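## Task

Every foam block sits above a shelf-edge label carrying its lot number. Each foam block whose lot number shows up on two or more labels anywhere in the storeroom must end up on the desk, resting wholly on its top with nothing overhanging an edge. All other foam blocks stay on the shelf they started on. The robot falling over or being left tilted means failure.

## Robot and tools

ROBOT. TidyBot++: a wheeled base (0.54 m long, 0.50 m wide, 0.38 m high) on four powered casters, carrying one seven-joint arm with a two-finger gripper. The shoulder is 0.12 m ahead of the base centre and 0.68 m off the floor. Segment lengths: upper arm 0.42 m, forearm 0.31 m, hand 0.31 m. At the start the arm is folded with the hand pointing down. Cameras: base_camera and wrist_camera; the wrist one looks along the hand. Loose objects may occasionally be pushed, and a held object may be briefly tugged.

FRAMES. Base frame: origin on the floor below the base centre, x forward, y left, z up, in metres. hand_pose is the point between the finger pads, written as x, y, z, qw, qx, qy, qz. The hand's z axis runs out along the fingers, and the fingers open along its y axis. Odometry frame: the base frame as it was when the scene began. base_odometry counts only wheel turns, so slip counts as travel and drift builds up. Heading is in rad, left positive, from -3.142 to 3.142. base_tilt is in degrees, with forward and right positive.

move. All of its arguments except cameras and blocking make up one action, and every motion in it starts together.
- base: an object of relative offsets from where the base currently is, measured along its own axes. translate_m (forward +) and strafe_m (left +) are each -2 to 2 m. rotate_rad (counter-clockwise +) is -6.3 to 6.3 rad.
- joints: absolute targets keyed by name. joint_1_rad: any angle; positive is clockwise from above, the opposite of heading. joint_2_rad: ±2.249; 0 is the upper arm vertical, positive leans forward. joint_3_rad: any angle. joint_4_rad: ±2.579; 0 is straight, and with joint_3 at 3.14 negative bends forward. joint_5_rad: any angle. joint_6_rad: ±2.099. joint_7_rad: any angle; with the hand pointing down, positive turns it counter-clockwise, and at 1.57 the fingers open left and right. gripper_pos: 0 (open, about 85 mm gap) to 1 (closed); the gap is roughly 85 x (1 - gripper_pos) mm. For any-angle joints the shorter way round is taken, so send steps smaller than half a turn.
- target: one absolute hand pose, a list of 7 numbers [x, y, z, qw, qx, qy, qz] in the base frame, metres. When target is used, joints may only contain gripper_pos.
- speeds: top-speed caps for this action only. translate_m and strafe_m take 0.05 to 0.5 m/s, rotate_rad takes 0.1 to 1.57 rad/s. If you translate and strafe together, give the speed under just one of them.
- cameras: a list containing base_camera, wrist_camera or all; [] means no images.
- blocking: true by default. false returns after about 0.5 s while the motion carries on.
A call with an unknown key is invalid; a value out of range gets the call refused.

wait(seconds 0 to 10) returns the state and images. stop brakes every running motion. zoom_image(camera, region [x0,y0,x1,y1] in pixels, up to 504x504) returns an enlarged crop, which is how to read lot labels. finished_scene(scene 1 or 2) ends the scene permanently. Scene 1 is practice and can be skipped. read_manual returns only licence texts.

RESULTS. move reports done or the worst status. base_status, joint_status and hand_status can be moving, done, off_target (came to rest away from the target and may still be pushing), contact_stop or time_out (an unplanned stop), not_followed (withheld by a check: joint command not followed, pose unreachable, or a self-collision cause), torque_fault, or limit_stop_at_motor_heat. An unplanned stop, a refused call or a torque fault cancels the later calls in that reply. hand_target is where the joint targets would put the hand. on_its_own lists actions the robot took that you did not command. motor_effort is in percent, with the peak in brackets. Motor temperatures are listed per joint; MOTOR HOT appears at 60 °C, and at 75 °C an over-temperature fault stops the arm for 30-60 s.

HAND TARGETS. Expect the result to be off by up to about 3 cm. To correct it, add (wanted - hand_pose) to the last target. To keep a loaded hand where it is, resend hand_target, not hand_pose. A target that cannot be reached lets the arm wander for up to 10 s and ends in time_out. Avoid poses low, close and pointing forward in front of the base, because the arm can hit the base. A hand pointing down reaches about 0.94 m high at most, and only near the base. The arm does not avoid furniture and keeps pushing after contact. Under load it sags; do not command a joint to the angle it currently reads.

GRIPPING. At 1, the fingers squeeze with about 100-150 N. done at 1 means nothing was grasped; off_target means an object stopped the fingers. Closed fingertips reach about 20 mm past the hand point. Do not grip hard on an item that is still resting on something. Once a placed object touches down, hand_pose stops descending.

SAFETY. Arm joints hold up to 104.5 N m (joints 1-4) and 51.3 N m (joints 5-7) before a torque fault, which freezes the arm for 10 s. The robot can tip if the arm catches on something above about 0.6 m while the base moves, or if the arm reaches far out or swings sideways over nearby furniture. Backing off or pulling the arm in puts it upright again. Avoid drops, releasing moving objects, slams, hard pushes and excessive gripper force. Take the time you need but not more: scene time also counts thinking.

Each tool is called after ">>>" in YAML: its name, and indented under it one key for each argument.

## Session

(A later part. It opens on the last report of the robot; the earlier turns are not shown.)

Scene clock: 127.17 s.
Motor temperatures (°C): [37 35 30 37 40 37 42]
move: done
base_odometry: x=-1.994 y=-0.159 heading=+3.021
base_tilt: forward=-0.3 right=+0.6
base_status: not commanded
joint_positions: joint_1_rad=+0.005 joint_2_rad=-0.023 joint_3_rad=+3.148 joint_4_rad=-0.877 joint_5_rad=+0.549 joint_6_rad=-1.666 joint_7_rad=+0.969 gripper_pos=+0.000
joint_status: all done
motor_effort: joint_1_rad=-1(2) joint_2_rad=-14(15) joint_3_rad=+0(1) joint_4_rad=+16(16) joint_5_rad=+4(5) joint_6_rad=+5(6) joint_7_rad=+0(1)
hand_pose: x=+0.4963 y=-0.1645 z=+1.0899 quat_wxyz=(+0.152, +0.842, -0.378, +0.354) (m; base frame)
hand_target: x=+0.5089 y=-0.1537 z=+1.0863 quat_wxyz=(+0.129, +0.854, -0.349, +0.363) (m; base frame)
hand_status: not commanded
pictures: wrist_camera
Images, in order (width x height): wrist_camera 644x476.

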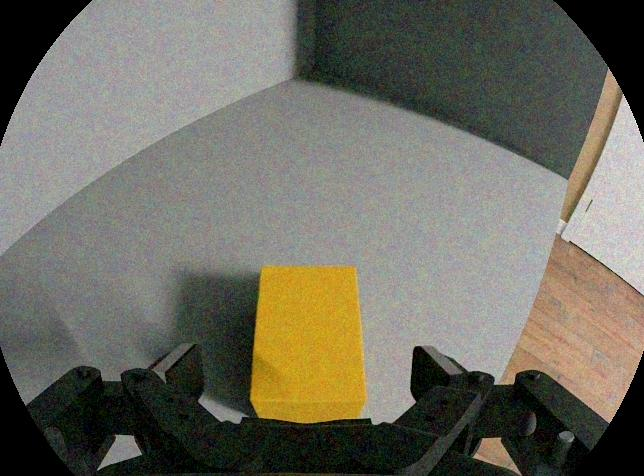

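>>> move:
  joints: {"joint_1_rad": 0.124, "joint_2_rad": 0.005, "joint_4_rad": -1.0525, "joint_5_rad": 0.417, "joint_6_rad": -1.448, "joint_7_rad": 1.012}
  cameras: ["wrist_camera"]

>>> move:
  joints: {"gripper_pos": 0.4}
  cameras: ["wrist_camera"]

Scene clock: 128.63 s.
Motor temperatures (°C): [37 35 30 37 40 37 42]
move: done
base_odometry: x=-1.994 y=-0.159 heading=+3.021
base_tilt: forward=-0.3 right=+0.6
base_status: not commanded
joint_positions: joint_1_rad=+0.106 joint_2_rad=-0.007 joint_3_rad=+3.148 joint_4_rad=-1.026 joint_5_rad=+0.490 joint_6_rad=-1.506 joint_7_rad=+0.969 gripper_pos=+0.000
joint_status: all done
motor_effort: joint_1_rad=-1(2) joint_2_rad=-17(19) joint_3_rad=+0(1) joint_4_rad=+17(19) joint_5_rad=+4(5) joint_6_rad=+5(6) joint_7_rad=-1(1)
hand_pose: x=+0.5259 y=-0.1916 z=+1.0446 quat_wxyz=(+0.157, +0.846, -0.378, +0.343) (m; base frame)
hand_target: x=+0.5468 y=-0.1819 z=+1.0295 quat_wxyz=(+0.134, +0.861, -0.353, +0.342) (m; base frame)
hand_status: not commanded
pictures: wrist_camera
Images, in order (width x height): wrist_camera 644x476.

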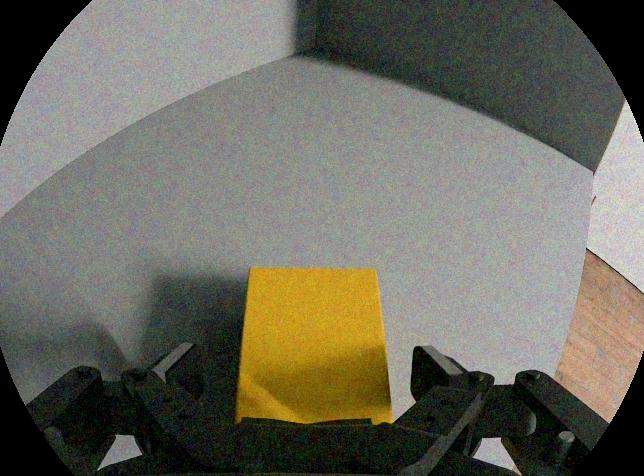

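Scene clock: 129.40 s.
Motor temperatures (°C): [37 35 30 37 40 37 42]
move: done
base_odometry: x=-1.994 y=-0.159 heading=+3.021
base_tilt: forward=-0.3 right=+0.6
base_status: not commanded
joint_positions: joint_1_rad=+0.106 joint_2_rad=-0.008 joint_3_rad=+3.148 joint_4_rad=-1.027 joint_5_rad=+0.489 joint_6_rad=-1.500 joint_7_rad=+0.969 gripper_pos=+0.390
joint_status: all done
motor_effort: joint_1_rad=-1(1) joint_2_rad=-15(17) joint_3_rad=+0(1) joint_4_rad=+16(18) joint_5_rad=+4(4) joint_6_rad=+5(6) joint_7_rad=+0(1)
hand_pose: x=+0.5270 y=-0.1915 z=+1.0456 quat_wxyz=(+0.156, +0.845, -0.377, +0.346) (m; base frame)
hand_target: x=+0.5468 y=-0.1819 z=+1.0295 quat_wxyz=(+0.134, +0.861, -0.353, +0.342) (m; base frame)
hand_status: not commanded
pictures: wrist_camera
Images, in order (width x height): wrist_camera 644x476.

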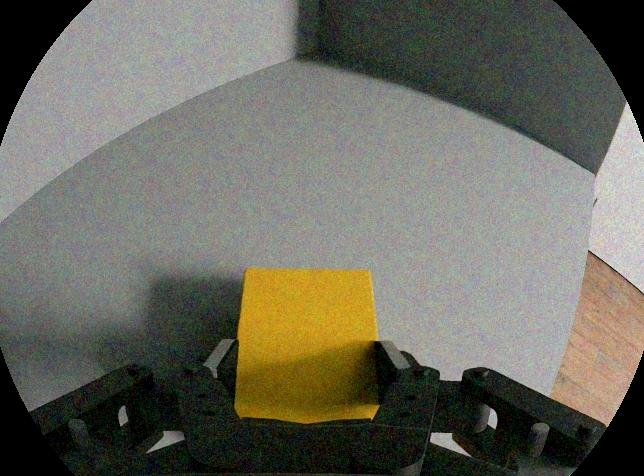

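>>> move:
  joints: {"gripper_pos": 0.7}
  blocking: false
  cameras: []

>>> move:
  joints: {"joint_1_rad": -0.05, "joint_2_rad": -0.1, "joint_4_rad": -0.8, "joint_5_rad": 0.56, "joint_6_rad": -1.66, "joint_7_rad": 1.0, "gripper_pos": 0.7}
  blocking: false
  cameras: ["wrist_camera"]

Scene clock: 131.13 s.
Motor temperatures (°C): [37 35 30 37 40 37 42]
move: moving
base_odometry: x=-1.994 y=-0.159 heading=+3.021
base_tilt: forward=-0.3 right=+0.6
base_status: not commanded
joint_positions: joint_1_rad=+0.106 joint_2_rad=-0.009 joint_3_rad=+3.148 joint_4_rad=-1.027 joint_5_rad=+0.489 joint_6_rad=-1.498 joint_7_rad=+0.970 gripper_pos=+0.435
joint_status: gripper_pos moving
motor_effort: joint_1_rad=+0(1) joint_2_rad=-15(17) joint_3_rad=+0(1) joint_4_rad=+16(18) joint_5_rad=+4(4) joint_6_rad=+5(6) joint_7_rad=-1(1)
hand_pose: x=+0.5272 y=-0.1916 z=+1.0462 quat_wxyz=(+0.156, +0.845, -0.376, +0.347) (m; base frame)
hand_target: x=+0.5468 y=-0.1819 z=+1.0295 quat_wxyz=(+0.134, +0.861, -0.353, +0.342) (m; base frame)
hand_status: not commanded
pictures: none
No camera images: "cameras" was empty.

Scene clock: 131.63 s.
Motor temperatures (°C): [37 35 30 37 40 37 42]
move: moving
base_odometry: x=-1.994 y=-0.159 heading=+3.021
base_tilt: forward=-0.3 right=+0.6
base_status: not commanded
joint_positions: joint_1_rad=+0.056 joint_2_rad=-0.019 joint_3_rad=+3.148 joint_4_rad=-0.951 joint_5_rad=+0.489 joint_6_rad=-1.527 joint_7_rad=+0.970 gripper_pos=+0.435
joint_status: joint_1_rad moving; joint_2_rad moving; joint_4_rad moving; joint_5_rad moving; joint_6_rad moving; joint_7_rad moving; gripper_pos off_target (ended at +0.435, target +0.700)
motor_effort: joint_1_rad=-1(1) joint_2_rad=-20(20) joint_3_rad=+0(1) joint_4_rad=+18(19) joint_5_rad=+5(5) joint_6_rad=+5(7) joint_7_rad=-1(1)
hand_pose: x=+0.5284 y=-0.1706 z=+1.0773 quat_wxyz=(+0.137, +0.841, -0.365, +0.374) (m; base frame)
hand_target: x=+0.5115 y=-0.1621 z=+1.0976 quat_wxyz=(+0.134, +0.843, -0.350, +0.386) (m; base frame)
hand_status: not commanded
pictures: wrist_camera
Images, in order (width x height): wrist_camera 644x476.

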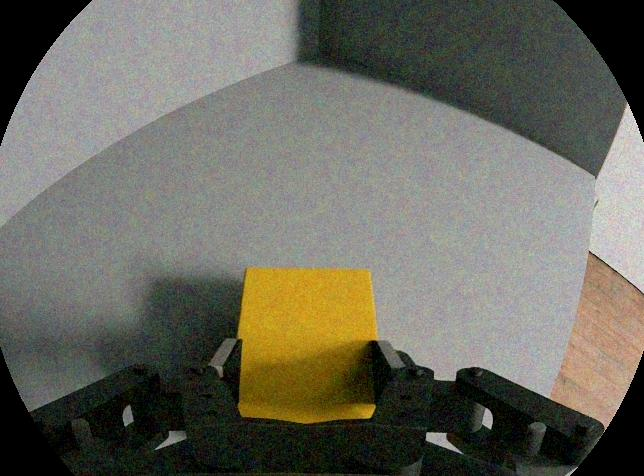

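>>> move:
  base: {"translate_m": -1.68}
  blocking: false
  cameras: []

>>> wait:
  seconds: 1.1
  cameras: ["wrist_camera"]

Scene clock: 132.40 s.
Motor temperatures (°C): [37 35 30 37 40 37 42]
move: moving
base_odometry: x=-1.929 y=-0.167 heading=+3.021
base_tilt: forward=-0.3 right=+0.6
base_status: translate_m moving
joint_positions: joint_1_rad=-0.032 joint_2_rad=-0.095 joint_3_rad=+3.148 joint_4_rad=-0.812 joint_5_rad=+0.503 joint_6_rad=-1.610 joint_7_rad=+0.970 gripper_pos=+0.435
joint_status: joint_1_rad moving; joint_2_rad moving; joint_4_rad moving; joint_5_rad moving; joint_6_rad moving; joint_7_rad moving
motor_effort: joint_1_rad=+0(2) joint_2_rad=-14(15) joint_3_rad=+0(1) joint_4_rad=+15(16) joint_5_rad=+4(4) joint_6_rad=+8(8) joint_7_rad=+0(1)
hand_pose: x=+0.4870 y=-0.1394 z=+1.1494 quat_wxyz=(+0.095, +0.822, -0.355, +0.434) (m; base frame)
hand_target: x=+0.4693 y=-0.1494 z=+1.1502 quat_wxyz=(+0.123, +0.824, -0.356, +0.423) (m; base frame)
hand_status: not commanded
pictures: none
No camera images: "cameras" was empty.

Scene clock: 133.50 s.
Motor temperatures (°C): [37 35 30 37 40 37 42]
earlier move: moving
base_odometry: x=-1.438 y=-0.227 heading=+3.020
base_tilt: forward=-0.3 right=+0.6
base_status: translate_m moving
joint_positions: joint_1_rad=-0.033 joint_2_rad=-0.098 joint_3_rad=+3.148 joint_4_rad=-0.812 joint_5_rad=+0.503 joint_6_rad=-1.612 joint_7_rad=+0.970 gripper_pos=+0.435
joint_status: all done
motor_effort: joint_1_rad=+0(2) joint_2_rad=-10(15) joint_3_rad=+0(1) joint_4_rad=+15(16) joint_5_rad=+4(4) joint_6_rad=+6(8) joint_7_rad=+0(1)
hand_pose: x=+0.4854 y=-0.1392 z=+1.1497 quat_wxyz=(+0.095, +0.822, -0.356, +0.434) (m; base frame)
hand_target: x=+0.4693 y=-0.1494 z=+1.1502 quat_wxyz=(+0.123, +0.824, -0.356, +0.423) (m; base frame)
hand_status: not commanded
wait: 1.10 s; no rest
pictures: wrist_camera
Images, in order (width x height): wrist_camera 644x476.

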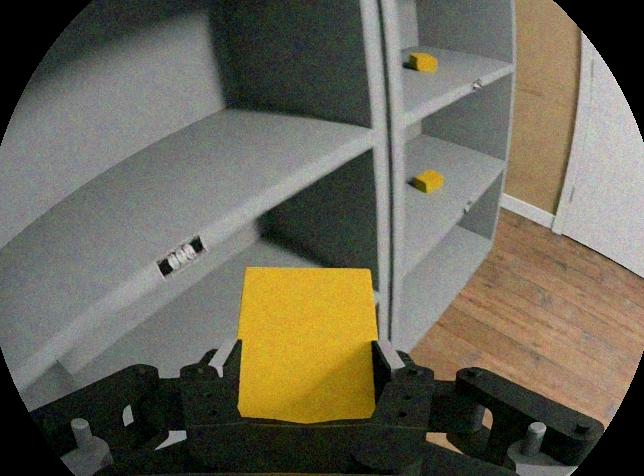

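>>> move:
  base: {"translate_m": -1.05, "strafe_m": -0.25, "rotate_rad": -1.571}
  joints: {"joint_1_rad": 0.0, "joint_2_rad": 0.22, "joint_4_rad": -1.355, "joint_5_rad": 0.0, "joint_6_rad": -0.86, "joint_7_rad": 1.6, "gripper_pos": 0.7}
  cameras: ["wrist_camera", "base_camera"]

Scene clock: 138.83 s.
Motor temperatures (°C): [37 36 30 37 40 37 42]
earlier move: replaced
move: off_target
base_odometry: x=-0.232 y=-0.122 heading=+1.449
base_tilt: forward=-0.3 right=+0.6
base_status: translate_m replaced; translate_m done; strafe_m done; rotate_rad done
joint_positions: joint_1_rad=+0.005 joint_2_rad=+0.223 joint_3_rad=+3.154 joint_4_rad=-1.328 joint_5_rad=+0.064 joint_6_rad=-0.915 joint_7_rad=+1.557 gripper_pos=+0.436
joint_status: gripper_pos off_target (ended at +0.436, target +0.700); the others done
motor_effort: joint_1_rad=-1(10) joint_2_rad=-28(37) joint_3_rad=+0(10) joint_4_rad=+21(24) joint_5_rad=+1(8) joint_6_rad=+6(8) joint_7_rad=+0(1)
hand_pose: x=+0.7211 y=-0.0239 z=+0.8560 quat_wxyz=(+0.032, +0.943, -0.004, +0.331) (m; base frame)
hand_target: x=+0.7274 y=-0.0033 z=+0.8543 quat_wxyz=(+0.007, +0.938, +0.010, +0.346) (m; base frame)
hand_status: not commanded
pictures: base_camera, wrist_camera
Images, in order (width x height): base_camera 644x364, wrist_camera 644x476.

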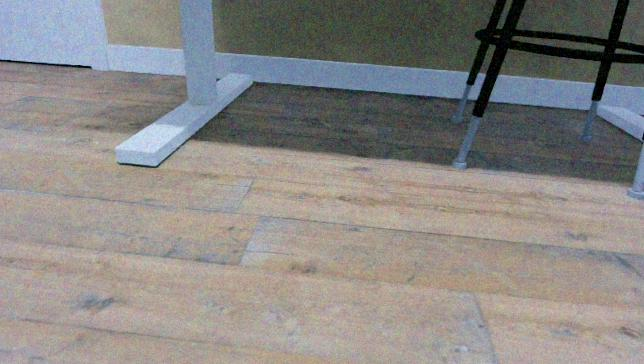

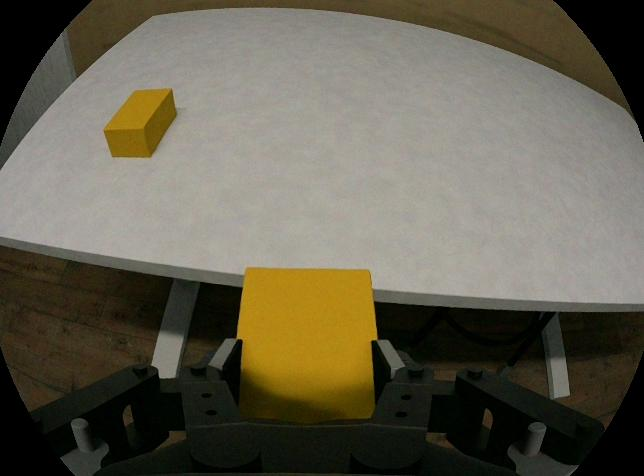

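>>> zoom_image:
  camera: "wrist_camera"
  region: [0, 80, 250, 300]

>>> zoom_image:
  camera: "wrist_camera"
  region: [370, 220, 640, 340]

Scaled by 2.016.

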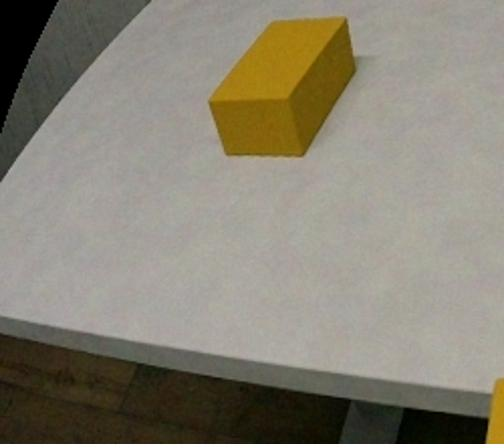

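Scaled by 1.867.

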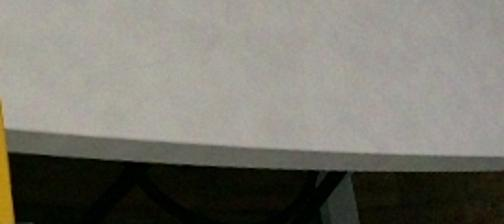

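>>> move:
  base: {"translate_m": 0.26, "rotate_rad": -0.115}
  joints: {"joint_5_rad": -0.075, "joint_7_rad": 1.634, "gripper_pos": 0.7}
  cameras: ["wrist_camera", "base_camera"]

Scene clock: 143.40 s.
Motor temperatures (°C): [37 36 30 37 40 37 42]
move: off_target
base_odometry: x=-0.200 y=+0.136 heading=+1.333
base_tilt: forward=-0.3 right=+0.6
base_status: done
joint_positions: joint_1_rad=+0.007 joint_2_rad=+0.217 joint_3_rad=+3.156 joint_4_rad=-1.328 joint_5_rad=-0.027 joint_6_rad=-0.909 joint_7_rad=+1.597 gripper_pos=+0.436
joint_status: gripper_pos off_target (ended at +0.436, target +0.700); the others done
motor_effort: joint_1_rad=+0(5) joint_2_rad=-28(31) joint_3_rad=+0(3) joint_4_rad=+21(22) joint_5_rad=+1(2) joint_6_rad=+5(7) joint_7_rad=+0(1)
hand_pose: x=+0.7215 y=-0.0041 z=+0.8598 quat_wxyz=(-0.003, +0.942, -0.001, +0.337) (m; base frame)
hand_target: x=+0.7275 y=+0.0143 z=+0.8550 quat_wxyz=(-0.022, +0.938, +0.013, +0.347) (m; base frame)
hand_status: not commanded
pictures: base_camera, wrist_camera
Images, in order (width x height): base_camera 644x364, wrist_camera 644x476.

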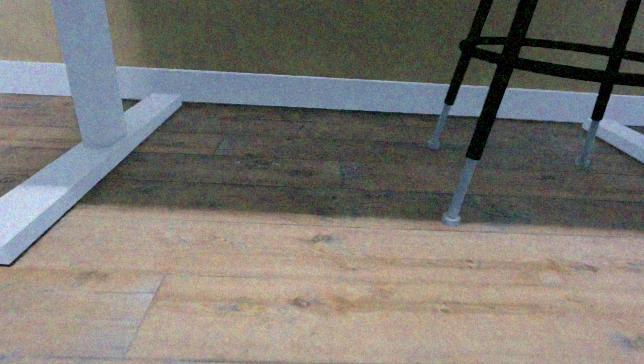

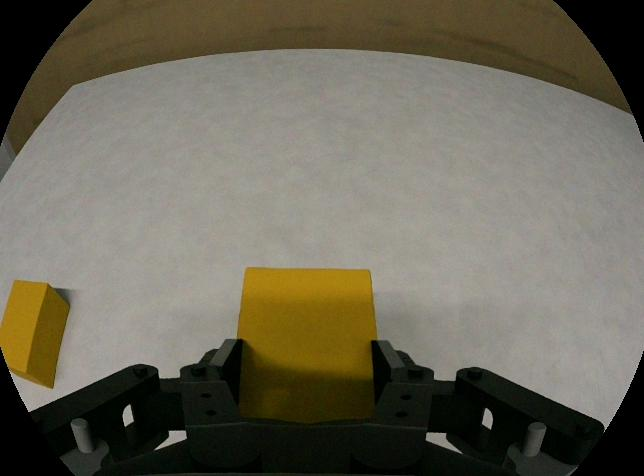

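>>> move:
  joints: {"joint_2_rad": 0.262, "joint_4_rad": -1.665, "joint_6_rad": -0.435, "gripper_pos": 0.7}
  cameras: []

>>> move:
  joints: {"joint_2_rad": 0.267, "joint_4_rad": -1.69, "joint_6_rad": -0.405, "gripper_pos": 0.7}
  cameras: ["wrist_camera"]

Scene clock: 145.40 s.
Motor temperatures (°C): [37 36 30 37 40 37 42]
move: off_target
base_odometry: x=-0.200 y=+0.136 heading=+1.333
base_tilt: forward=-0.3 right=+0.6
base_status: not commanded
joint_positions: joint_1_rad=+0.007 joint_2_rad=+0.236 joint_3_rad=+3.156 joint_4_rad=-1.632 joint_5_rad=-0.027 joint_6_rad=-0.493 joint_7_rad=+1.597 gripper_pos=+0.436
joint_status: gripper_pos off_target (ended at +0.436, target +0.700); the others done
motor_effort: joint_1_rad=+0(1) joint_2_rad=-26(29) joint_3_rad=+0(1) joint_4_rad=+19(22) joint_5_rad=+0(1) joint_6_rad=+6(7) joint_7_rad=+0(1)
hand_pose: x=+0.7372 y=-0.0073 z=+0.7775 quat_wxyz=(+0.000, +0.925, -0.005, +0.380) (m; base frame)
hand_target: x=+0.7418 y=+0.0063 z=+0.7575 quat_wxyz=(-0.013, +0.925, +0.000, +0.380) (m; base frame)
hand_status: not commanded
pictures: none
No camera images: "cameras" was empty.

Scene clock: 146.00 s.
Motor temperatures (°C): [37 36 30 37 40 37 42]
move: off_target
base_odometry: x=-0.200 y=+0.136 heading=+1.333
base_tilt: forward=-0.3 right=+0.6
base_status: not commanded
joint_positions: joint_1_rad=+0.007 joint_2_rad=+0.231 joint_3_rad=+3.155 joint_4_rad=-1.653 joint_5_rad=-0.027 joint_6_rad=-0.460 joint_7_rad=+1.597 gripper_pos=+0.436
joint_status: gripper_pos off_target (ended at +0.436, target +0.700); the others done
motor_effort: joint_1_rad=+1(1) joint_2_rad=-21(26) joint_3_rad=+1(1) joint_4_rad=+18(20) joint_5_rad=+1(1) joint_6_rad=+7(7) joint_7_rad=+0(1)
hand_pose: x=+0.7374 y=-0.0073 z=+0.7770 quat_wxyz=(+0.000, +0.922, -0.005, +0.388) (m; base frame)
hand_target: x=+0.7404 y=+0.0056 z=+0.7482 quat_wxyz=(-0.012, +0.925, +0.000, +0.380) (m; base frame)
hand_status: not commanded
pictures: wrist_camera
Images, in order (width x height): wrist_camera 644x476.

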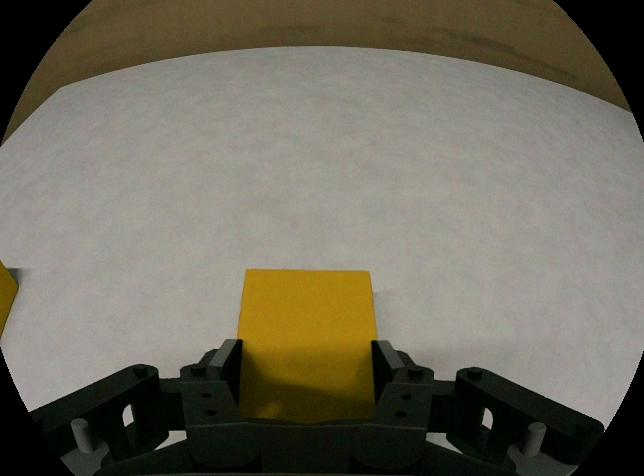

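>>> move:
  joints: {"gripper_pos": 0.25}
  cameras: []

>>> move:
  joints: {"gripper_pos": 0.0}
  cameras: []

>>> move:
  joints: {"joint_2_rad": 0.18, "joint_4_rad": -1.36, "joint_6_rad": -0.835}
  cameras: ["wrist_camera"]

Scene clock: 149.50 s.
Motor temperatures (°C): [37 36 30 37 40 37 42]
move: done
base_odometry: x=-0.200 y=+0.136 heading=+1.333
base_tilt: forward=-0.3 right=+0.6
base_status: not commanded
joint_positions: joint_1_rad=+0.007 joint_2_rad=+0.251 joint_3_rad=+3.155 joint_4_rad=-1.662 joint_5_rad=-0.027 joint_6_rad=-0.453 joint_7_rad=+1.597 gripper_pos=+0.250
joint_status: all done
motor_effort: joint_1_rad=-1(1) joint_2_rad=-29(30) joint_3_rad=+0(2) joint_4_rad=+20(21) joint_5_rad=+1(1) joint_6_rad=+6(7) joint_7_rad=+0(1)
hand_pose: x=+0.7377 y=-0.0073 z=+0.7615 quat_wxyz=(+0.000, +0.926, -0.006, +0.378) (m; base frame)
hand_target: x=+0.7404 y=+0.0056 z=+0.7482 quat_wxyz=(-0.012, +0.925, +0.000, +0.380) (m; base frame)
hand_status: not commanded
pictures: none
No camera images: "cameras" was empty.

Scene clock: 150.17 s.
Motor temperatures (°C): [37 36 30 37 40 37 42]
move: done
base_odometry: x=-0.200 y=+0.136 heading=+1.333
base_tilt: forward=-0.3 right=+0.6
base_status: not commanded
joint_positions: joint_1_rad=+0.007 joint_2_rad=+0.251 joint_3_rad=+3.155 joint_4_rad=-1.662 joint_5_rad=-0.027 joint_6_rad=-0.453 joint_7_rad=+1.597 gripper_pos=+0.000
joint_status: all done
motor_effort: joint_1_rad=-1(1) joint_2_rad=-28(29) joint_3_rad=+0(0) joint_4_rad=+20(21) joint_5_rad=+1(1) joint_6_rad=+6(7) joint_7_rad=+0(1)
hand_pose: x=+0.7377 y=-0.0073 z=+0.7615 quat_wxyz=(+0.000, +0.926, -0.006, +0.378) (m; base frame)
hand_target: x=+0.7404 y=+0.0056 z=+0.7482 quat_wxyz=(-0.012, +0.925, +0.000, +0.380) (m; base frame)
hand_status: not commanded
pictures: none
No camera images: "cameras" was empty.

Scene clock: 151.93 s.
Motor temperatures (°C): [37 36 30 37 40 37 42]
move: done
base_odometry: x=-0.200 y=+0.136 heading=+1.333
base_tilt: forward=-0.3 right=+0.6
base_status: not commanded
joint_positions: joint_1_rad=+0.007 joint_2_rad=+0.174 joint_3_rad=+3.155 joint_4_rad=-1.370 joint_5_rad=-0.027 joint_6_rad=-0.784 joint_7_rad=+1.597 gripper_pos=+0.000
joint_status: all done
motor_effort: joint_1_rad=+0(1) joint_2_rad=-27(31) joint_3_rad=+0(0) joint_4_rad=+21(22) joint_5_rad=+0(1) joint_6_rad=+6(8) joint_7_rad=+0(1)
hand_pose: x=+0.7325 y=-0.0049 z=+0.8908 quat_wxyz=(-0.002, +0.918, -0.002, +0.396) (m; base frame)
hand_target: x=+0.7247 y=+0.0139 z=+0.8819 quat_wxyz=(-0.021, +0.927, +0.013, +0.375) (m; base frame)
hand_status: not commanded
pictures: wrist_camera
Images, in order (width x height): wrist_camera 644x476.

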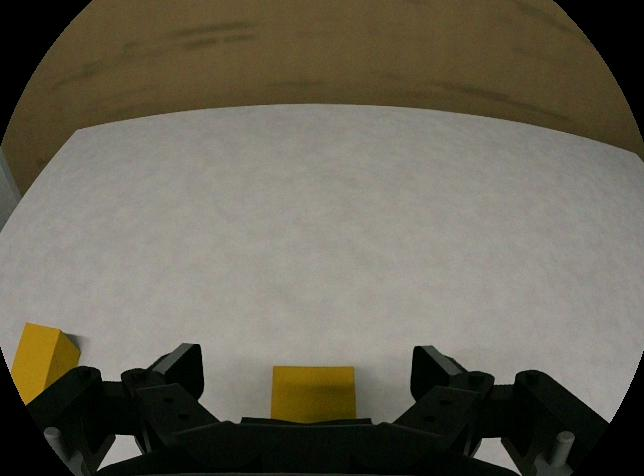

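>>> move:
  base: {"translate_m": -0.45, "strafe_m": -1.82}
  joints: {"joint_1_rad": 3.1, "joint_2_rad": -0.5, "joint_4_rad": -1.2, "joint_5_rad": 0.0, "joint_6_rad": -1.6, "joint_7_rad": 1.571}
  cameras: ["wrist_camera", "base_camera"]

Scene clock: 157.17 s.
Motor temperatures (°C): [37 36 30 37 40 37 42]
move: done
base_odometry: x=+1.462 y=-0.731 heading=+1.333
base_tilt: forward=-0.3 right=+0.6
base_status: done
joint_positions: joint_1_rad=+3.082 joint_2_rad=-0.482 joint_3_rad=+3.149 joint_4_rad=-1.218 joint_5_rad=-0.027 joint_6_rad=-1.551 joint_7_rad=+1.597 gripper_pos=+0.000
joint_status: all done
motor_effort: joint_1_rad=-1(3) joint_2_rad=+2(28) joint_3_rad=+1(3) joint_4_rad=+15(22) joint_5_rad=+1(2) joint_6_rad=+7(8) joint_7_rad=+0(1)
hand_pose: x=-0.1310 y=-0.0218 z=+1.0837 quat_wxyz=(+0.415, +0.041, -0.909, +0.019) (m; base frame)
hand_target: x=-0.1139 y=-0.0077 z=+1.0842 quat_wxyz=(+0.408, +0.015, -0.913, +0.009) (m; base frame)
hand_status: not commanded
pictures: base_camera, wrist_camera
Images, in order (width x height): base_camera 644x364, wrist_camera 644x476.

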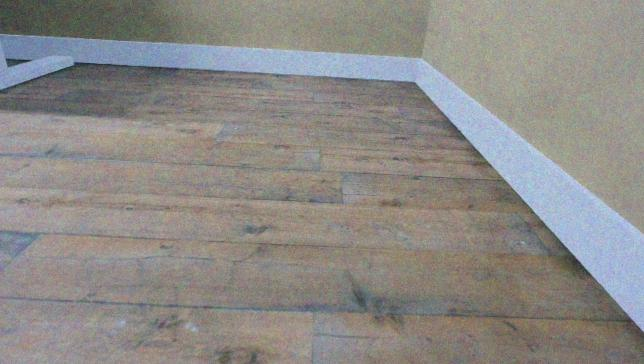

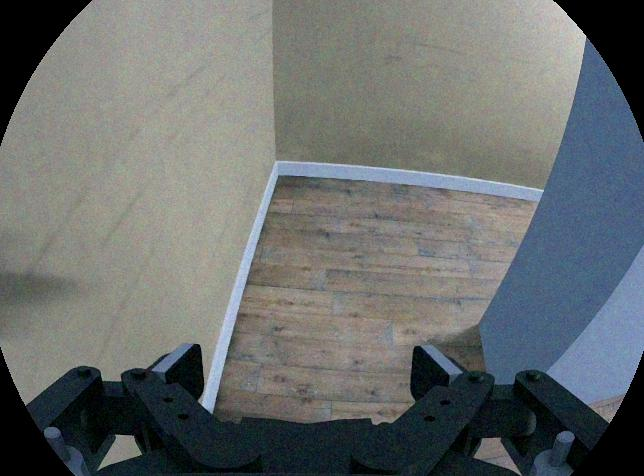

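>>> move:
  base: {"translate_m": -1.5, "strafe_m": 0.03}
  joints: {"joint_1_rad": -1.2, "joint_2_rad": -0.5, "joint_4_rad": -1.2, "joint_6_rad": -1.15}
  cameras: ["wrist_camera", "base_camera"]

Scene clock: 163.30 s.
Motor temperatures (°C): [37 36 30 37 40 37 42]
move: done
base_odometry: x=+1.080 y=-2.181 heading=+1.333
base_tilt: forward=-0.4 right=+0.6
base_status: done
joint_positions: joint_1_rad=+5.065 joint_2_rad=-0.497 joint_3_rad=+3.149 joint_4_rad=-1.214 joint_5_rad=-0.027 joint_6_rad=-1.206 joint_7_rad=+1.597 gripper_pos=+0.000
joint_status: all done
motor_effort: joint_1_rad=+0(2) joint_2_rad=+2(6) joint_3_rad=+1(3) joint_4_rad=+16(18) joint_5_rad=+0(1) joint_6_rad=+8(9) joint_7_rad=+0(1)
hand_pose: x=+0.2167 y=+0.2819 z=+1.1813 quat_wxyz=(+0.332, -0.666, -0.478, -0.466) (m; base frame)
hand_target: x=+0.2305 y=+0.2786 z=+1.2058 quat_wxyz=(+0.339, -0.661, -0.448, -0.497) (m; base frame)
hand_status: not commanded
pictures: base_camera, wrist_camera
Images, in order (width x height): base_camera 644x364, wrist_camera 644x476.

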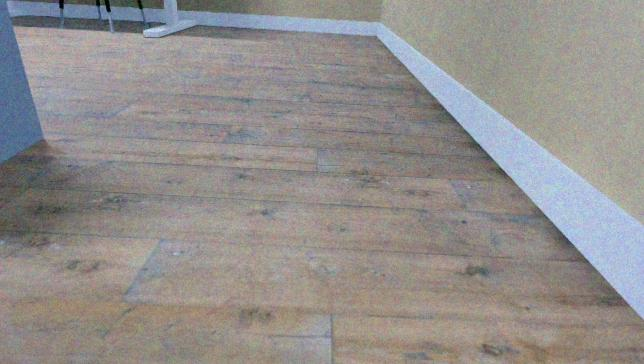

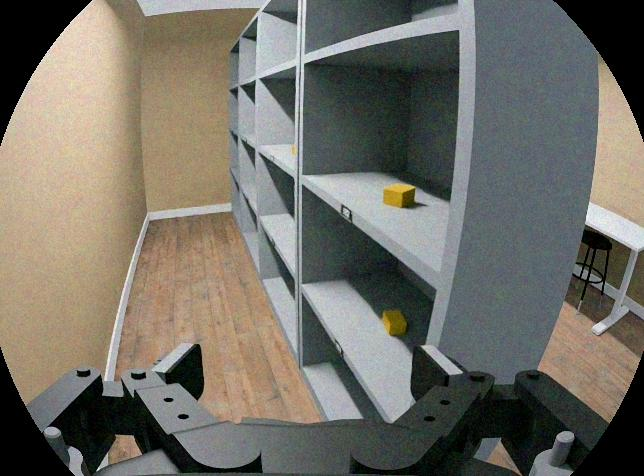

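>>> move:
  base: {"strafe_m": 2.78, "rotate_rad": 0.03}
  joints: {"joint_1_rad": -0.55, "joint_2_rad": -0.5, "joint_4_rad": -1.2, "joint_5_rad": 0.06, "joint_6_rad": -1.15, "joint_7_rad": 1.571}
  cameras: ["wrist_camera", "base_camera"]

"base": strafe_m = 2.78 is out of range: |strafe_m| is at most 2
Scene clock: 164.17 s.
Motor temperatures (°C): [37 36 30 37 40 37 42]
base_odometry: x=+1.080 y=-2.181 heading=+1.333
base_tilt: forward=-0.4 right=+0.6
base_status: done
joint_positions: joint_1_rad=+5.065 joint_2_rad=-0.497 joint_3_rad=+3.149 joint_4_rad=-1.214 joint_5_rad=-0.027 joint_6_rad=-1.206 joint_7_rad=+1.597 gripper_pos=+0.000
joint_status: all done
motor_effort: joint_1_rad=+0(2) joint_2_rad=+2(6) joint_3_rad=+1(3) joint_4_rad=+16(18) joint_5_rad=+1(1) joint_6_rad=+9(9) joint_7_rad=-1(1)
hand_pose: x=+0.2168 y=+0.2819 z=+1.1814 quat_wxyz=(+0.332, -0.666, -0.478, -0.467) (m; base frame)
hand_target: x=+0.2305 y=+0.2786 z=+1.2058 quat_wxyz=(+0.339, -0.661, -0.448, -0.497) (m; base frame)
hand_status: not commanded
pictures: none

>>> move:
  base: {"strafe_m": 1.4, "rotate_rad": 0.03}
  joints: {"joint_1_rad": -0.55, "joint_2_rad": -0.5, "joint_3_rad": 3.14, "joint_4_rad": -1.2, "joint_5_rad": 0.06, "joint_6_rad": -1.15, "joint_7_rad": 1.571}
  cameras: ["wrist_camera", "base_camera"]

Scene clock: 169.80 s.
Motor temperatures (°C): [37 36 30 37 40 37 42]
move: done
base_odometry: x=-0.281 y=-1.852 heading=+1.364
base_tilt: forward=-0.3 right=+0.6
base_status: done
joint_positions: joint_1_rad=+5.715 joint_2_rad=-0.501 joint_3_rad=+3.148 joint_4_rad=-1.213 joint_5_rad=-0.007 joint_6_rad=-1.204 joint_7_rad=+1.597 gripper_pos=+0.000
joint_status: all done
motor_effort: joint_1_rad=+0(2) joint_2_rad=+1(5) joint_3_rad=+1(2) joint_4_rad=+16(18) joint_5_rad=+1(2) joint_6_rad=+8(9) joint_7_rad=+0(1)
hand_pose: x=+0.3683 y=+0.1598 z=+1.1838 quat_wxyz=(+0.157, -0.783, -0.238, -0.553) (m; base frame)
hand_target: x=+0.3822 y=+0.1440 z=+1.2060 quat_wxyz=(+0.135, -0.770, -0.211, -0.587) (m; base frame)
hand_status: not commanded
pictures: base_camera, wrist_camera
Images, in order (width x height): base_camera 644x364, wrist_camera 644x476.

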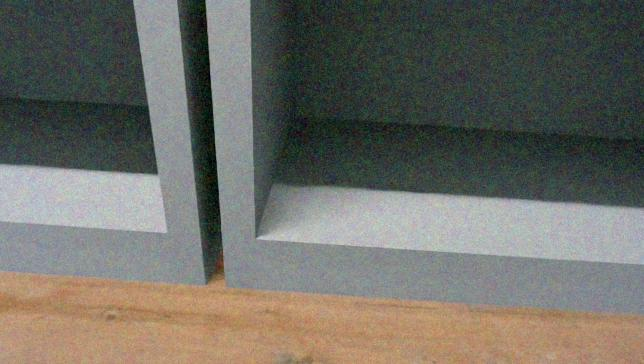

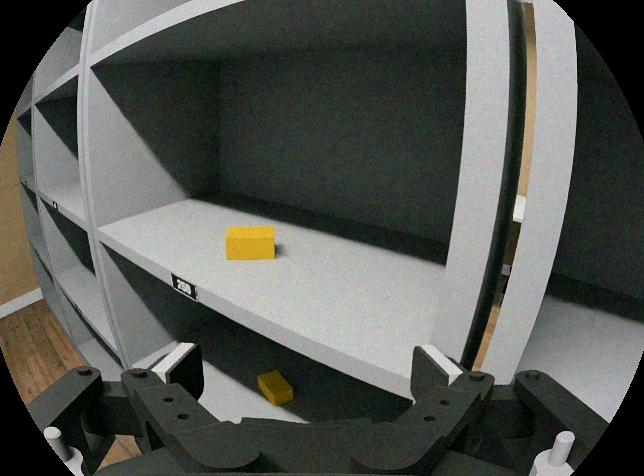

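>>> move:
  base: {"strafe_m": 1.38, "rotate_rad": -0.012}
  cameras: ["wrist_camera", "base_camera"]

Scene clock: 174.20 s.
Motor temperatures (°C): [37 36 30 37 40 37 42]
move: done
base_odometry: x=-1.632 y=-1.568 heading=+1.351
base_tilt: forward=-0.4 right=+0.6
base_status: done
joint_positions: joint_1_rad=+5.715 joint_2_rad=-0.501 joint_3_rad=+3.147 joint_4_rad=-1.212 joint_5_rad=-0.004 joint_6_rad=-1.204 joint_7_rad=+1.597 gripper_pos=+0.000
joint_status: not commanded
motor_effort: joint_1_rad=-1(1) joint_2_rad=+1(5) joint_3_rad=+1(2) joint_4_rad=+17(18) joint_5_rad=+1(1) joint_6_rad=+8(9) joint_7_rad=-1(1)
hand_pose: x=+0.3686 y=+0.1593 z=+1.1840 quat_wxyz=(+0.156, -0.783, -0.237, -0.554) (m; base frame)
hand_target: x=+0.3822 y=+0.1440 z=+1.2060 quat_wxyz=(+0.135, -0.770, -0.211, -0.587) (m; base frame)
hand_status: not commanded
pictures: base_camera, wrist_camera
Images, in order (width x height): base_camera 644x364, wrist_camera 644x476.

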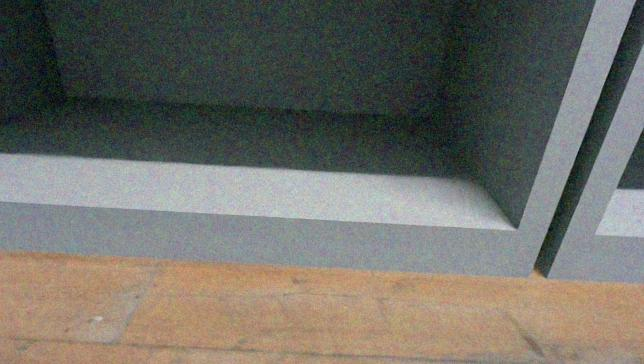

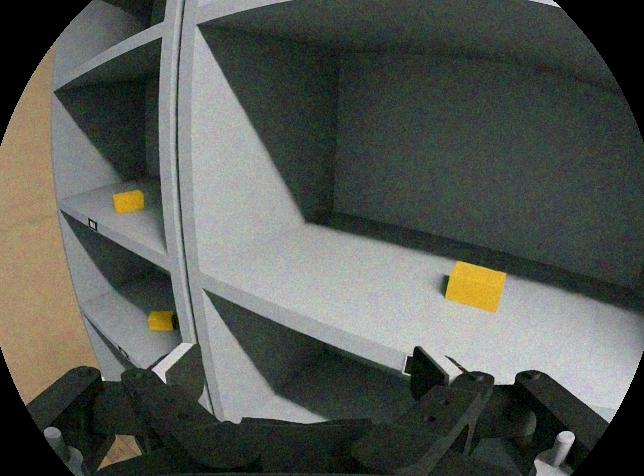

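>>> zoom_image:
  camera: "wrist_camera"
  region: [380, 230, 540, 390]

Scaled by 3.150.

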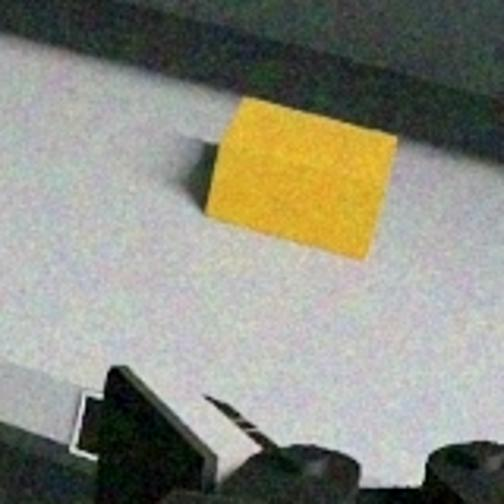

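>>> move:
  base: {"strafe_m": 0.608, "translate_m": -0.03}
  joints: {"joint_1_rad": 0.2231, "joint_2_rad": -0.5, "joint_3_rad": 3.14, "joint_4_rad": -1.2, "joint_5_rad": 1.02, "joint_6_rad": -1.83, "joint_7_rad": 0.58}
  cameras: ["wrist_camera", "base_camera"]

Scene clock: 184.10 s.
Motor temperatures (°C): [37 35 30 37 40 37 42]
move: done
base_odometry: x=-2.232 y=-1.465 heading=+1.350
base_tilt: forward=-0.4 right=+0.6
base_status: done
joint_positions: joint_1_rad=+6.489 joint_2_rad=-0.501 joint_3_rad=+3.146 joint_4_rad=-1.212 joint_5_rad=+0.953 joint_6_rad=-1.780 joint_7_rad=+0.624 gripper_pos=+0.000
joint_status: all done
motor_effort: joint_1_rad=+0(2) joint_2_rad=+6(7) joint_3_rad=-2(3) joint_4_rad=+13(17) joint_5_rad=+5(6) joint_6_rad=+6(9) joint_7_rad=+0(1)
hand_pose: x=+0.1598 y=-0.2624 z=+1.1243 quat_wxyz=(-0.265, -0.577, +0.656, -0.407) (m; base frame)
hand_target: x=+0.1313 y=-0.2640 z=+1.1290 quat_wxyz=(-0.284, -0.535, +0.689, -0.398) (m; base frame)
hand_status: not commanded
pictures: base_camera, wrist_camera
Images, in order (width x height): base_camera 644x364, wrist_camera 644x476.

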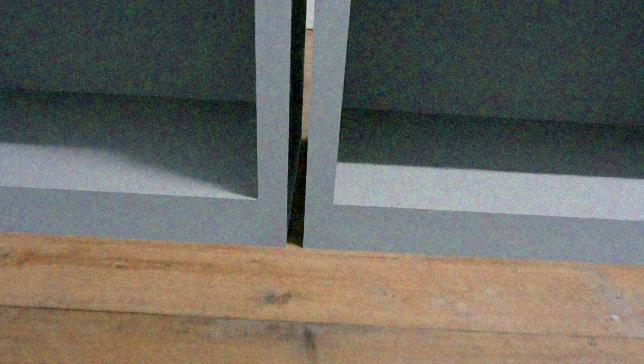

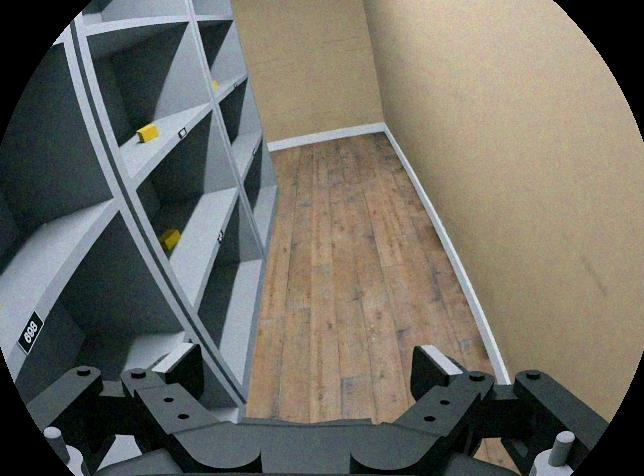

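>>> move:
  base: {"strafe_m": -0.045, "translate_m": 0.17}
  joints: {"joint_1_rad": 0.2231, "joint_2_rad": 0.391, "joint_3_rad": 3.14, "joint_4_rad": -0.5505, "joint_5_rad": 1.05, "joint_6_rad": -1.855, "joint_7_rad": 0.565}
  cameras: ["wrist_camera", "base_camera"]

Scene clock: 192.43 s.
Motor temperatures (°C): [37 35 30 37 40 37 42]
move: done
base_odometry: x=-2.151 y=-1.309 heading=+1.351
base_tilt: forward=-0.3 right=+0.6
base_status: done
joint_positions: joint_1_rad=+6.491 joint_2_rad=+0.372 joint_3_rad=+3.146 joint_4_rad=-0.569 joint_5_rad=+0.985 joint_6_rad=-1.804 joint_7_rad=+0.608 gripper_pos=+0.000
joint_status: all done
motor_effort: joint_1_rad=+0(2) joint_2_rad=-26(29) joint_3_rad=+1(3) joint_4_rad=+14(16) joint_5_rad=+7(8) joint_6_rad=+4(8) joint_7_rad=+0(1)
hand_pose: x=+0.5039 y=-0.3391 z=+1.0815 quat_wxyz=(-0.337, -0.609, +0.643, -0.319) (m; base frame)
hand_target: x=+0.4833 y=-0.3468 z=+1.0839 quat_wxyz=(-0.359, -0.570, +0.672, -0.309) (m; base frame)
hand_status: not commanded
pictures: base_camera, wrist_camera
Images, in order (width x height): base_camera 644x364, wrist_camera 644x476.

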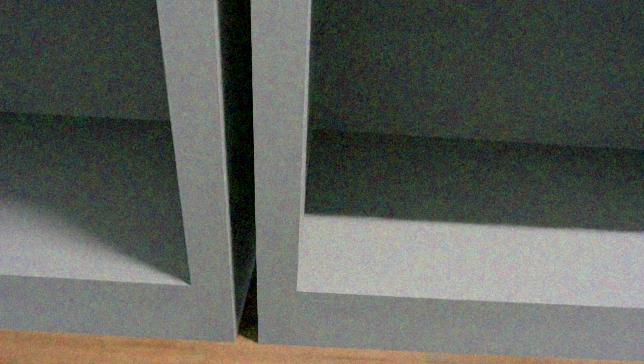

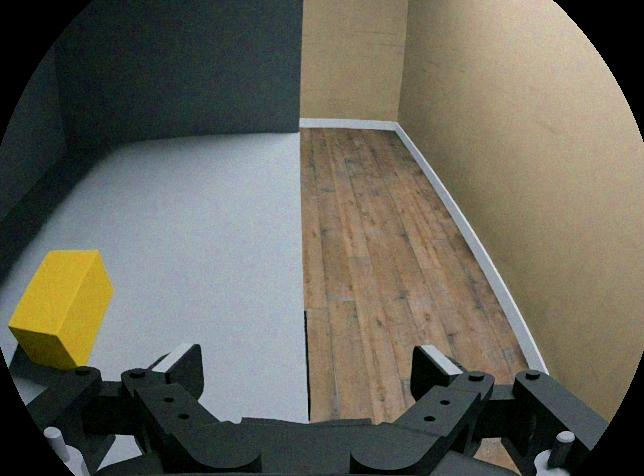

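>>> zoom_image:
  camera: "wrist_camera"
  region: [0, 240, 130, 380]

Scaled by 3.600.

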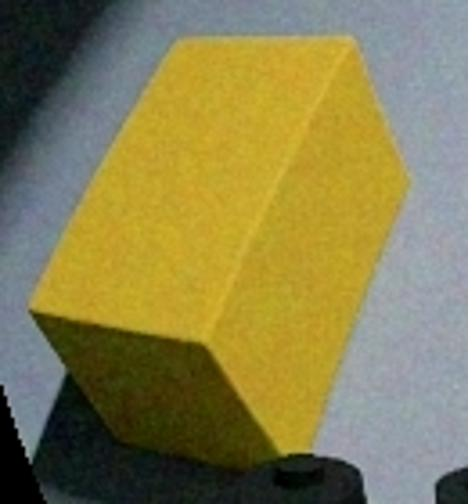

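>>> move:
  base: {"translate_m": 0.12}
  cameras: ["wrist_camera", "base_camera"]

>>> zoom_image:
  camera: "wrist_camera"
  region: [100, 220, 320, 400]

Scene clock: 195.47 s.
Motor temperatures (°C): [37 35 30 37 40 37 42]
move: done
base_odometry: x=-2.124 y=-1.191 heading=+1.351
base_tilt: forward=-0.3 right=+0.6
base_status: done
joint_positions: joint_1_rad=+6.493 joint_2_rad=+0.383 joint_3_rad=+3.146 joint_4_rad=-0.566 joint_5_rad=+0.988 joint_6_rad=-1.808 joint_7_rad=+0.608 gripper_pos=+0.000
joint_status: not commanded
motor_effort: joint_1_rad=+0(2) joint_2_rad=-28(31) joint_3_rad=+2(2) joint_4_rad=+15(16) joint_5_rad=+7(7) joint_6_rad=+4(6) joint_7_rad=+0(1)
hand_pose: x=+0.5061 y=-0.3406 z=+1.0773 quat_wxyz=(-0.340, -0.609, +0.644, -0.315) (m; base frame)
hand_target: x=+0.4833 y=-0.3468 z=+1.0839 quat_wxyz=(-0.359, -0.570, +0.672, -0.309) (m; base frame)
hand_status: not commanded
pictures: base_camera, wrist_camera
Images, in order (width x height): base_camera 644x364, wrist_camera 644x476.

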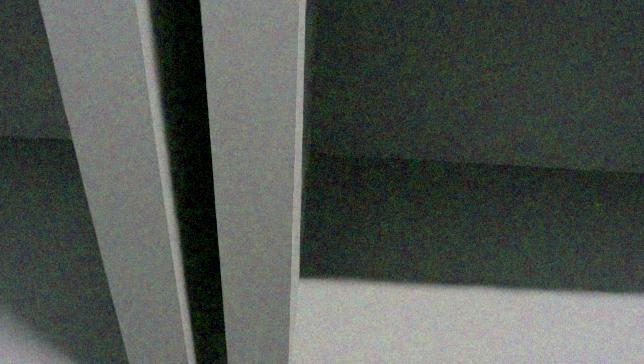

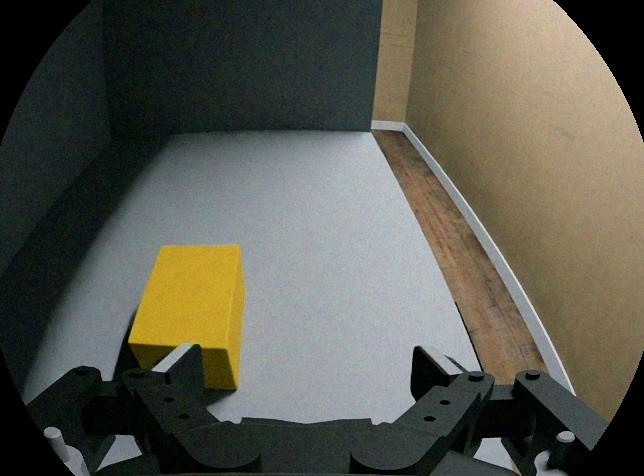

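Scaled by 2.291.

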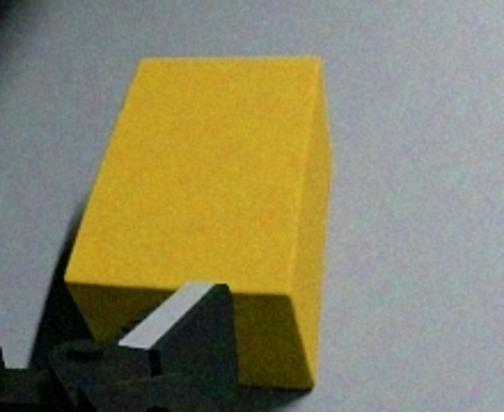

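>>> move:
  base: {"translate_m": 0.07}
  cameras: ["wrist_camera"]

>>> zoom_image:
  camera: "wrist_camera"
  region: [200, 210, 420, 390]

Scene clock: 199.37 s.
Motor temperatures (°C): [37 36 30 37 40 37 42]
move: done
base_odometry: x=-2.109 y=-1.123 heading=+1.350
base_tilt: forward=-0.3 right=+0.6
base_status: done
joint_positions: joint_1_rad=+6.494 joint_2_rad=+0.385 joint_3_rad=+3.146 joint_4_rad=-0.565 joint_5_rad=+0.989 joint_6_rad=-1.810 joint_7_rad=+0.608 gripper_pos=+0.000
joint_status: not commanded
motor_effort: joint_1_rad=+0(3) joint_2_rad=-27(32) joint_3_rad=+1(2) joint_4_rad=+14(15) joint_5_rad=+7(7) joint_6_rad=+4(5) joint_7_rad=+0(1)
hand_pose: x=+0.5058 y=-0.3413 z=+1.0768 quat_wxyz=(-0.341, -0.608, +0.644, -0.314) (m; base frame)
hand_target: x=+0.4833 y=-0.3468 z=+1.0839 quat_wxyz=(-0.359, -0.570, +0.672, -0.309) (m; base frame)
hand_status: not commanded
pictures: wrist_camera
Images, in order (width x height): wrist_camera 644x476.

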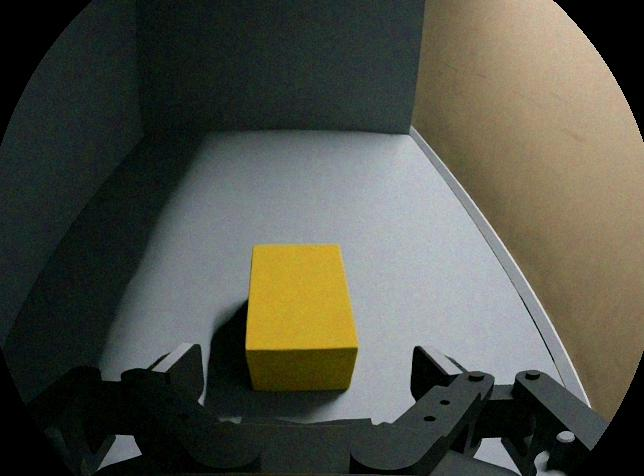

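Scaled by 2.291.

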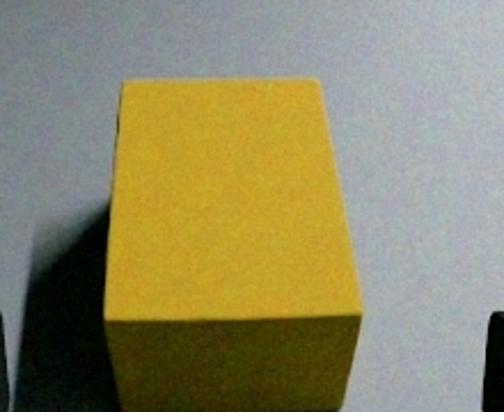

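>>> move:
  base: {"strafe_m": -0.066}
  joints: {"joint_1_rad": 0.2231, "joint_2_rad": 0.298, "joint_3_rad": 3.14, "joint_4_rad": -0.798, "joint_5_rad": 0.897, "joint_6_rad": -1.667, "joint_7_rad": 0.444, "gripper_pos": 0.0}
  cameras: ["wrist_camera"]

Scene clock: 201.47 s.
Motor temperatures (°C): [37 36 30 37 40 37 42]
move: done
base_odometry: x=-2.044 y=-1.137 heading=+1.350
base_tilt: forward=-0.3 right=+0.6
base_status: done
joint_positions: joint_1_rad=+6.504 joint_2_rad=+0.305 joint_3_rad=+3.146 joint_4_rad=-0.770 joint_5_rad=+0.962 joint_6_rad=-1.720 joint_7_rad=+0.489 gripper_pos=+0.000
joint_status: all done
motor_effort: joint_1_rad=-1(4) joint_2_rad=-26(28) joint_3_rad=+1(3) joint_4_rad=+16(17) joint_5_rad=+7(8) joint_6_rad=+3(6) joint_7_rad=+0(1)
hand_pose: x=+0.4976 y=-0.3443 z=+1.0562 quat_wxyz=(-0.336, -0.604, +0.647, -0.322) (m; base frame)
hand_target: x=+0.5197 y=-0.3374 z=+1.0418 quat_wxyz=(-0.300, -0.615, +0.648, -0.334) (m; base frame)
hand_status: not commanded
pictures: wrist_camera
Images, in order (width x height): wrist_camera 644x476.

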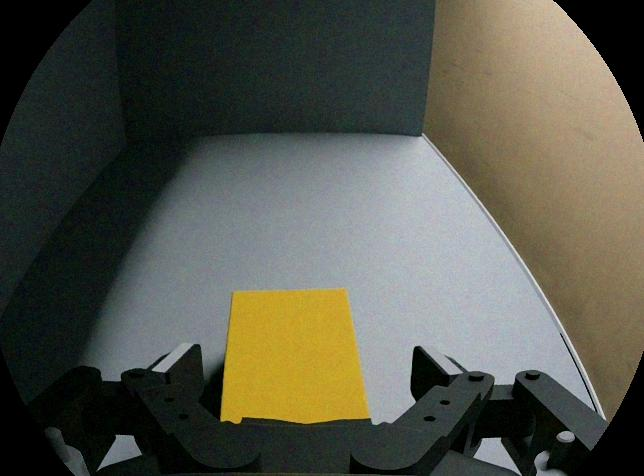

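>>> move:
  base: {"translate_m": 0.008}
  cameras: []

>>> move:
  joints: {"gripper_pos": 0.4}
  cameras: ["wrist_camera"]

Scene clock: 202.77 s.
Motor temperatures (°C): [37 36 30 37 40 37 42]
move: done
base_odometry: x=-2.042 y=-1.129 heading=+1.350
base_tilt: forward=-0.3 right=+0.6
base_status: done
joint_positions: joint_1_rad=+6.504 joint_2_rad=+0.299 joint_3_rad=+3.146 joint_4_rad=-0.770 joint_5_rad=+0.962 joint_6_rad=-1.718 joint_7_rad=+0.487 gripper_pos=+0.000
joint_status: not commanded
motor_effort: joint_1_rad=+0(2) joint_2_rad=-26(28) joint_3_rad=+1(2) joint_4_rad=+16(17) joint_5_rad=+7(8) joint_6_rad=+4(4) joint_7_rad=+0(1)
hand_pose: x=+0.4959 y=-0.3440 z=+1.0589 quat_wxyz=(-0.334, -0.602, +0.648, -0.325) (m; base frame)
hand_target: x=+0.5197 y=-0.3374 z=+1.0418 quat_wxyz=(-0.300, -0.615, +0.648, -0.334) (m; base frame)
hand_status: not commanded
pictures: none
No camera images: "cameras" was empty.

Scene clock: 203.53 s.
Motor temperatures (°C): [37 36 30 37 40 37 42]
move: done
base_odometry: x=-2.042 y=-1.129 heading=+1.350
base_tilt: forward=-0.3 right=+0.6
base_status: not commanded
joint_positions: joint_1_rad=+6.504 joint_2_rad=+0.298 joint_3_rad=+3.146 joint_4_rad=-0.770 joint_5_rad=+0.962 joint_6_rad=-1.718 joint_7_rad=+0.487 gripper_pos=+0.400
joint_status: all done
motor_effort: joint_1_rad=-1(1) joint_2_rad=-26(26) joint_3_rad=+1(1) joint_4_rad=+16(16) joint_5_rad=+7(7) joint_6_rad=+4(4) joint_7_rad=+0(1)
hand_pose: x=+0.4958 y=-0.3439 z=+1.0590 quat_wxyz=(-0.334, -0.602, +0.648, -0.325) (m; base frame)
hand_target: x=+0.5197 y=-0.3374 z=+1.0418 quat_wxyz=(-0.300, -0.615, +0.648, -0.334) (m; base frame)
hand_status: not commanded
pictures: wrist_camera
Images, in order (width x height): wrist_camera 644x476.

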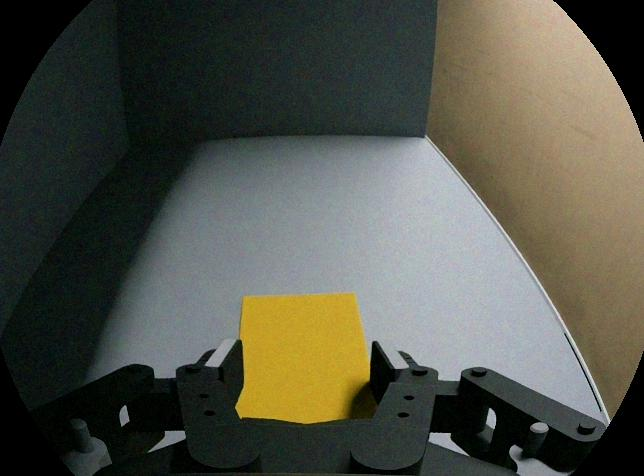

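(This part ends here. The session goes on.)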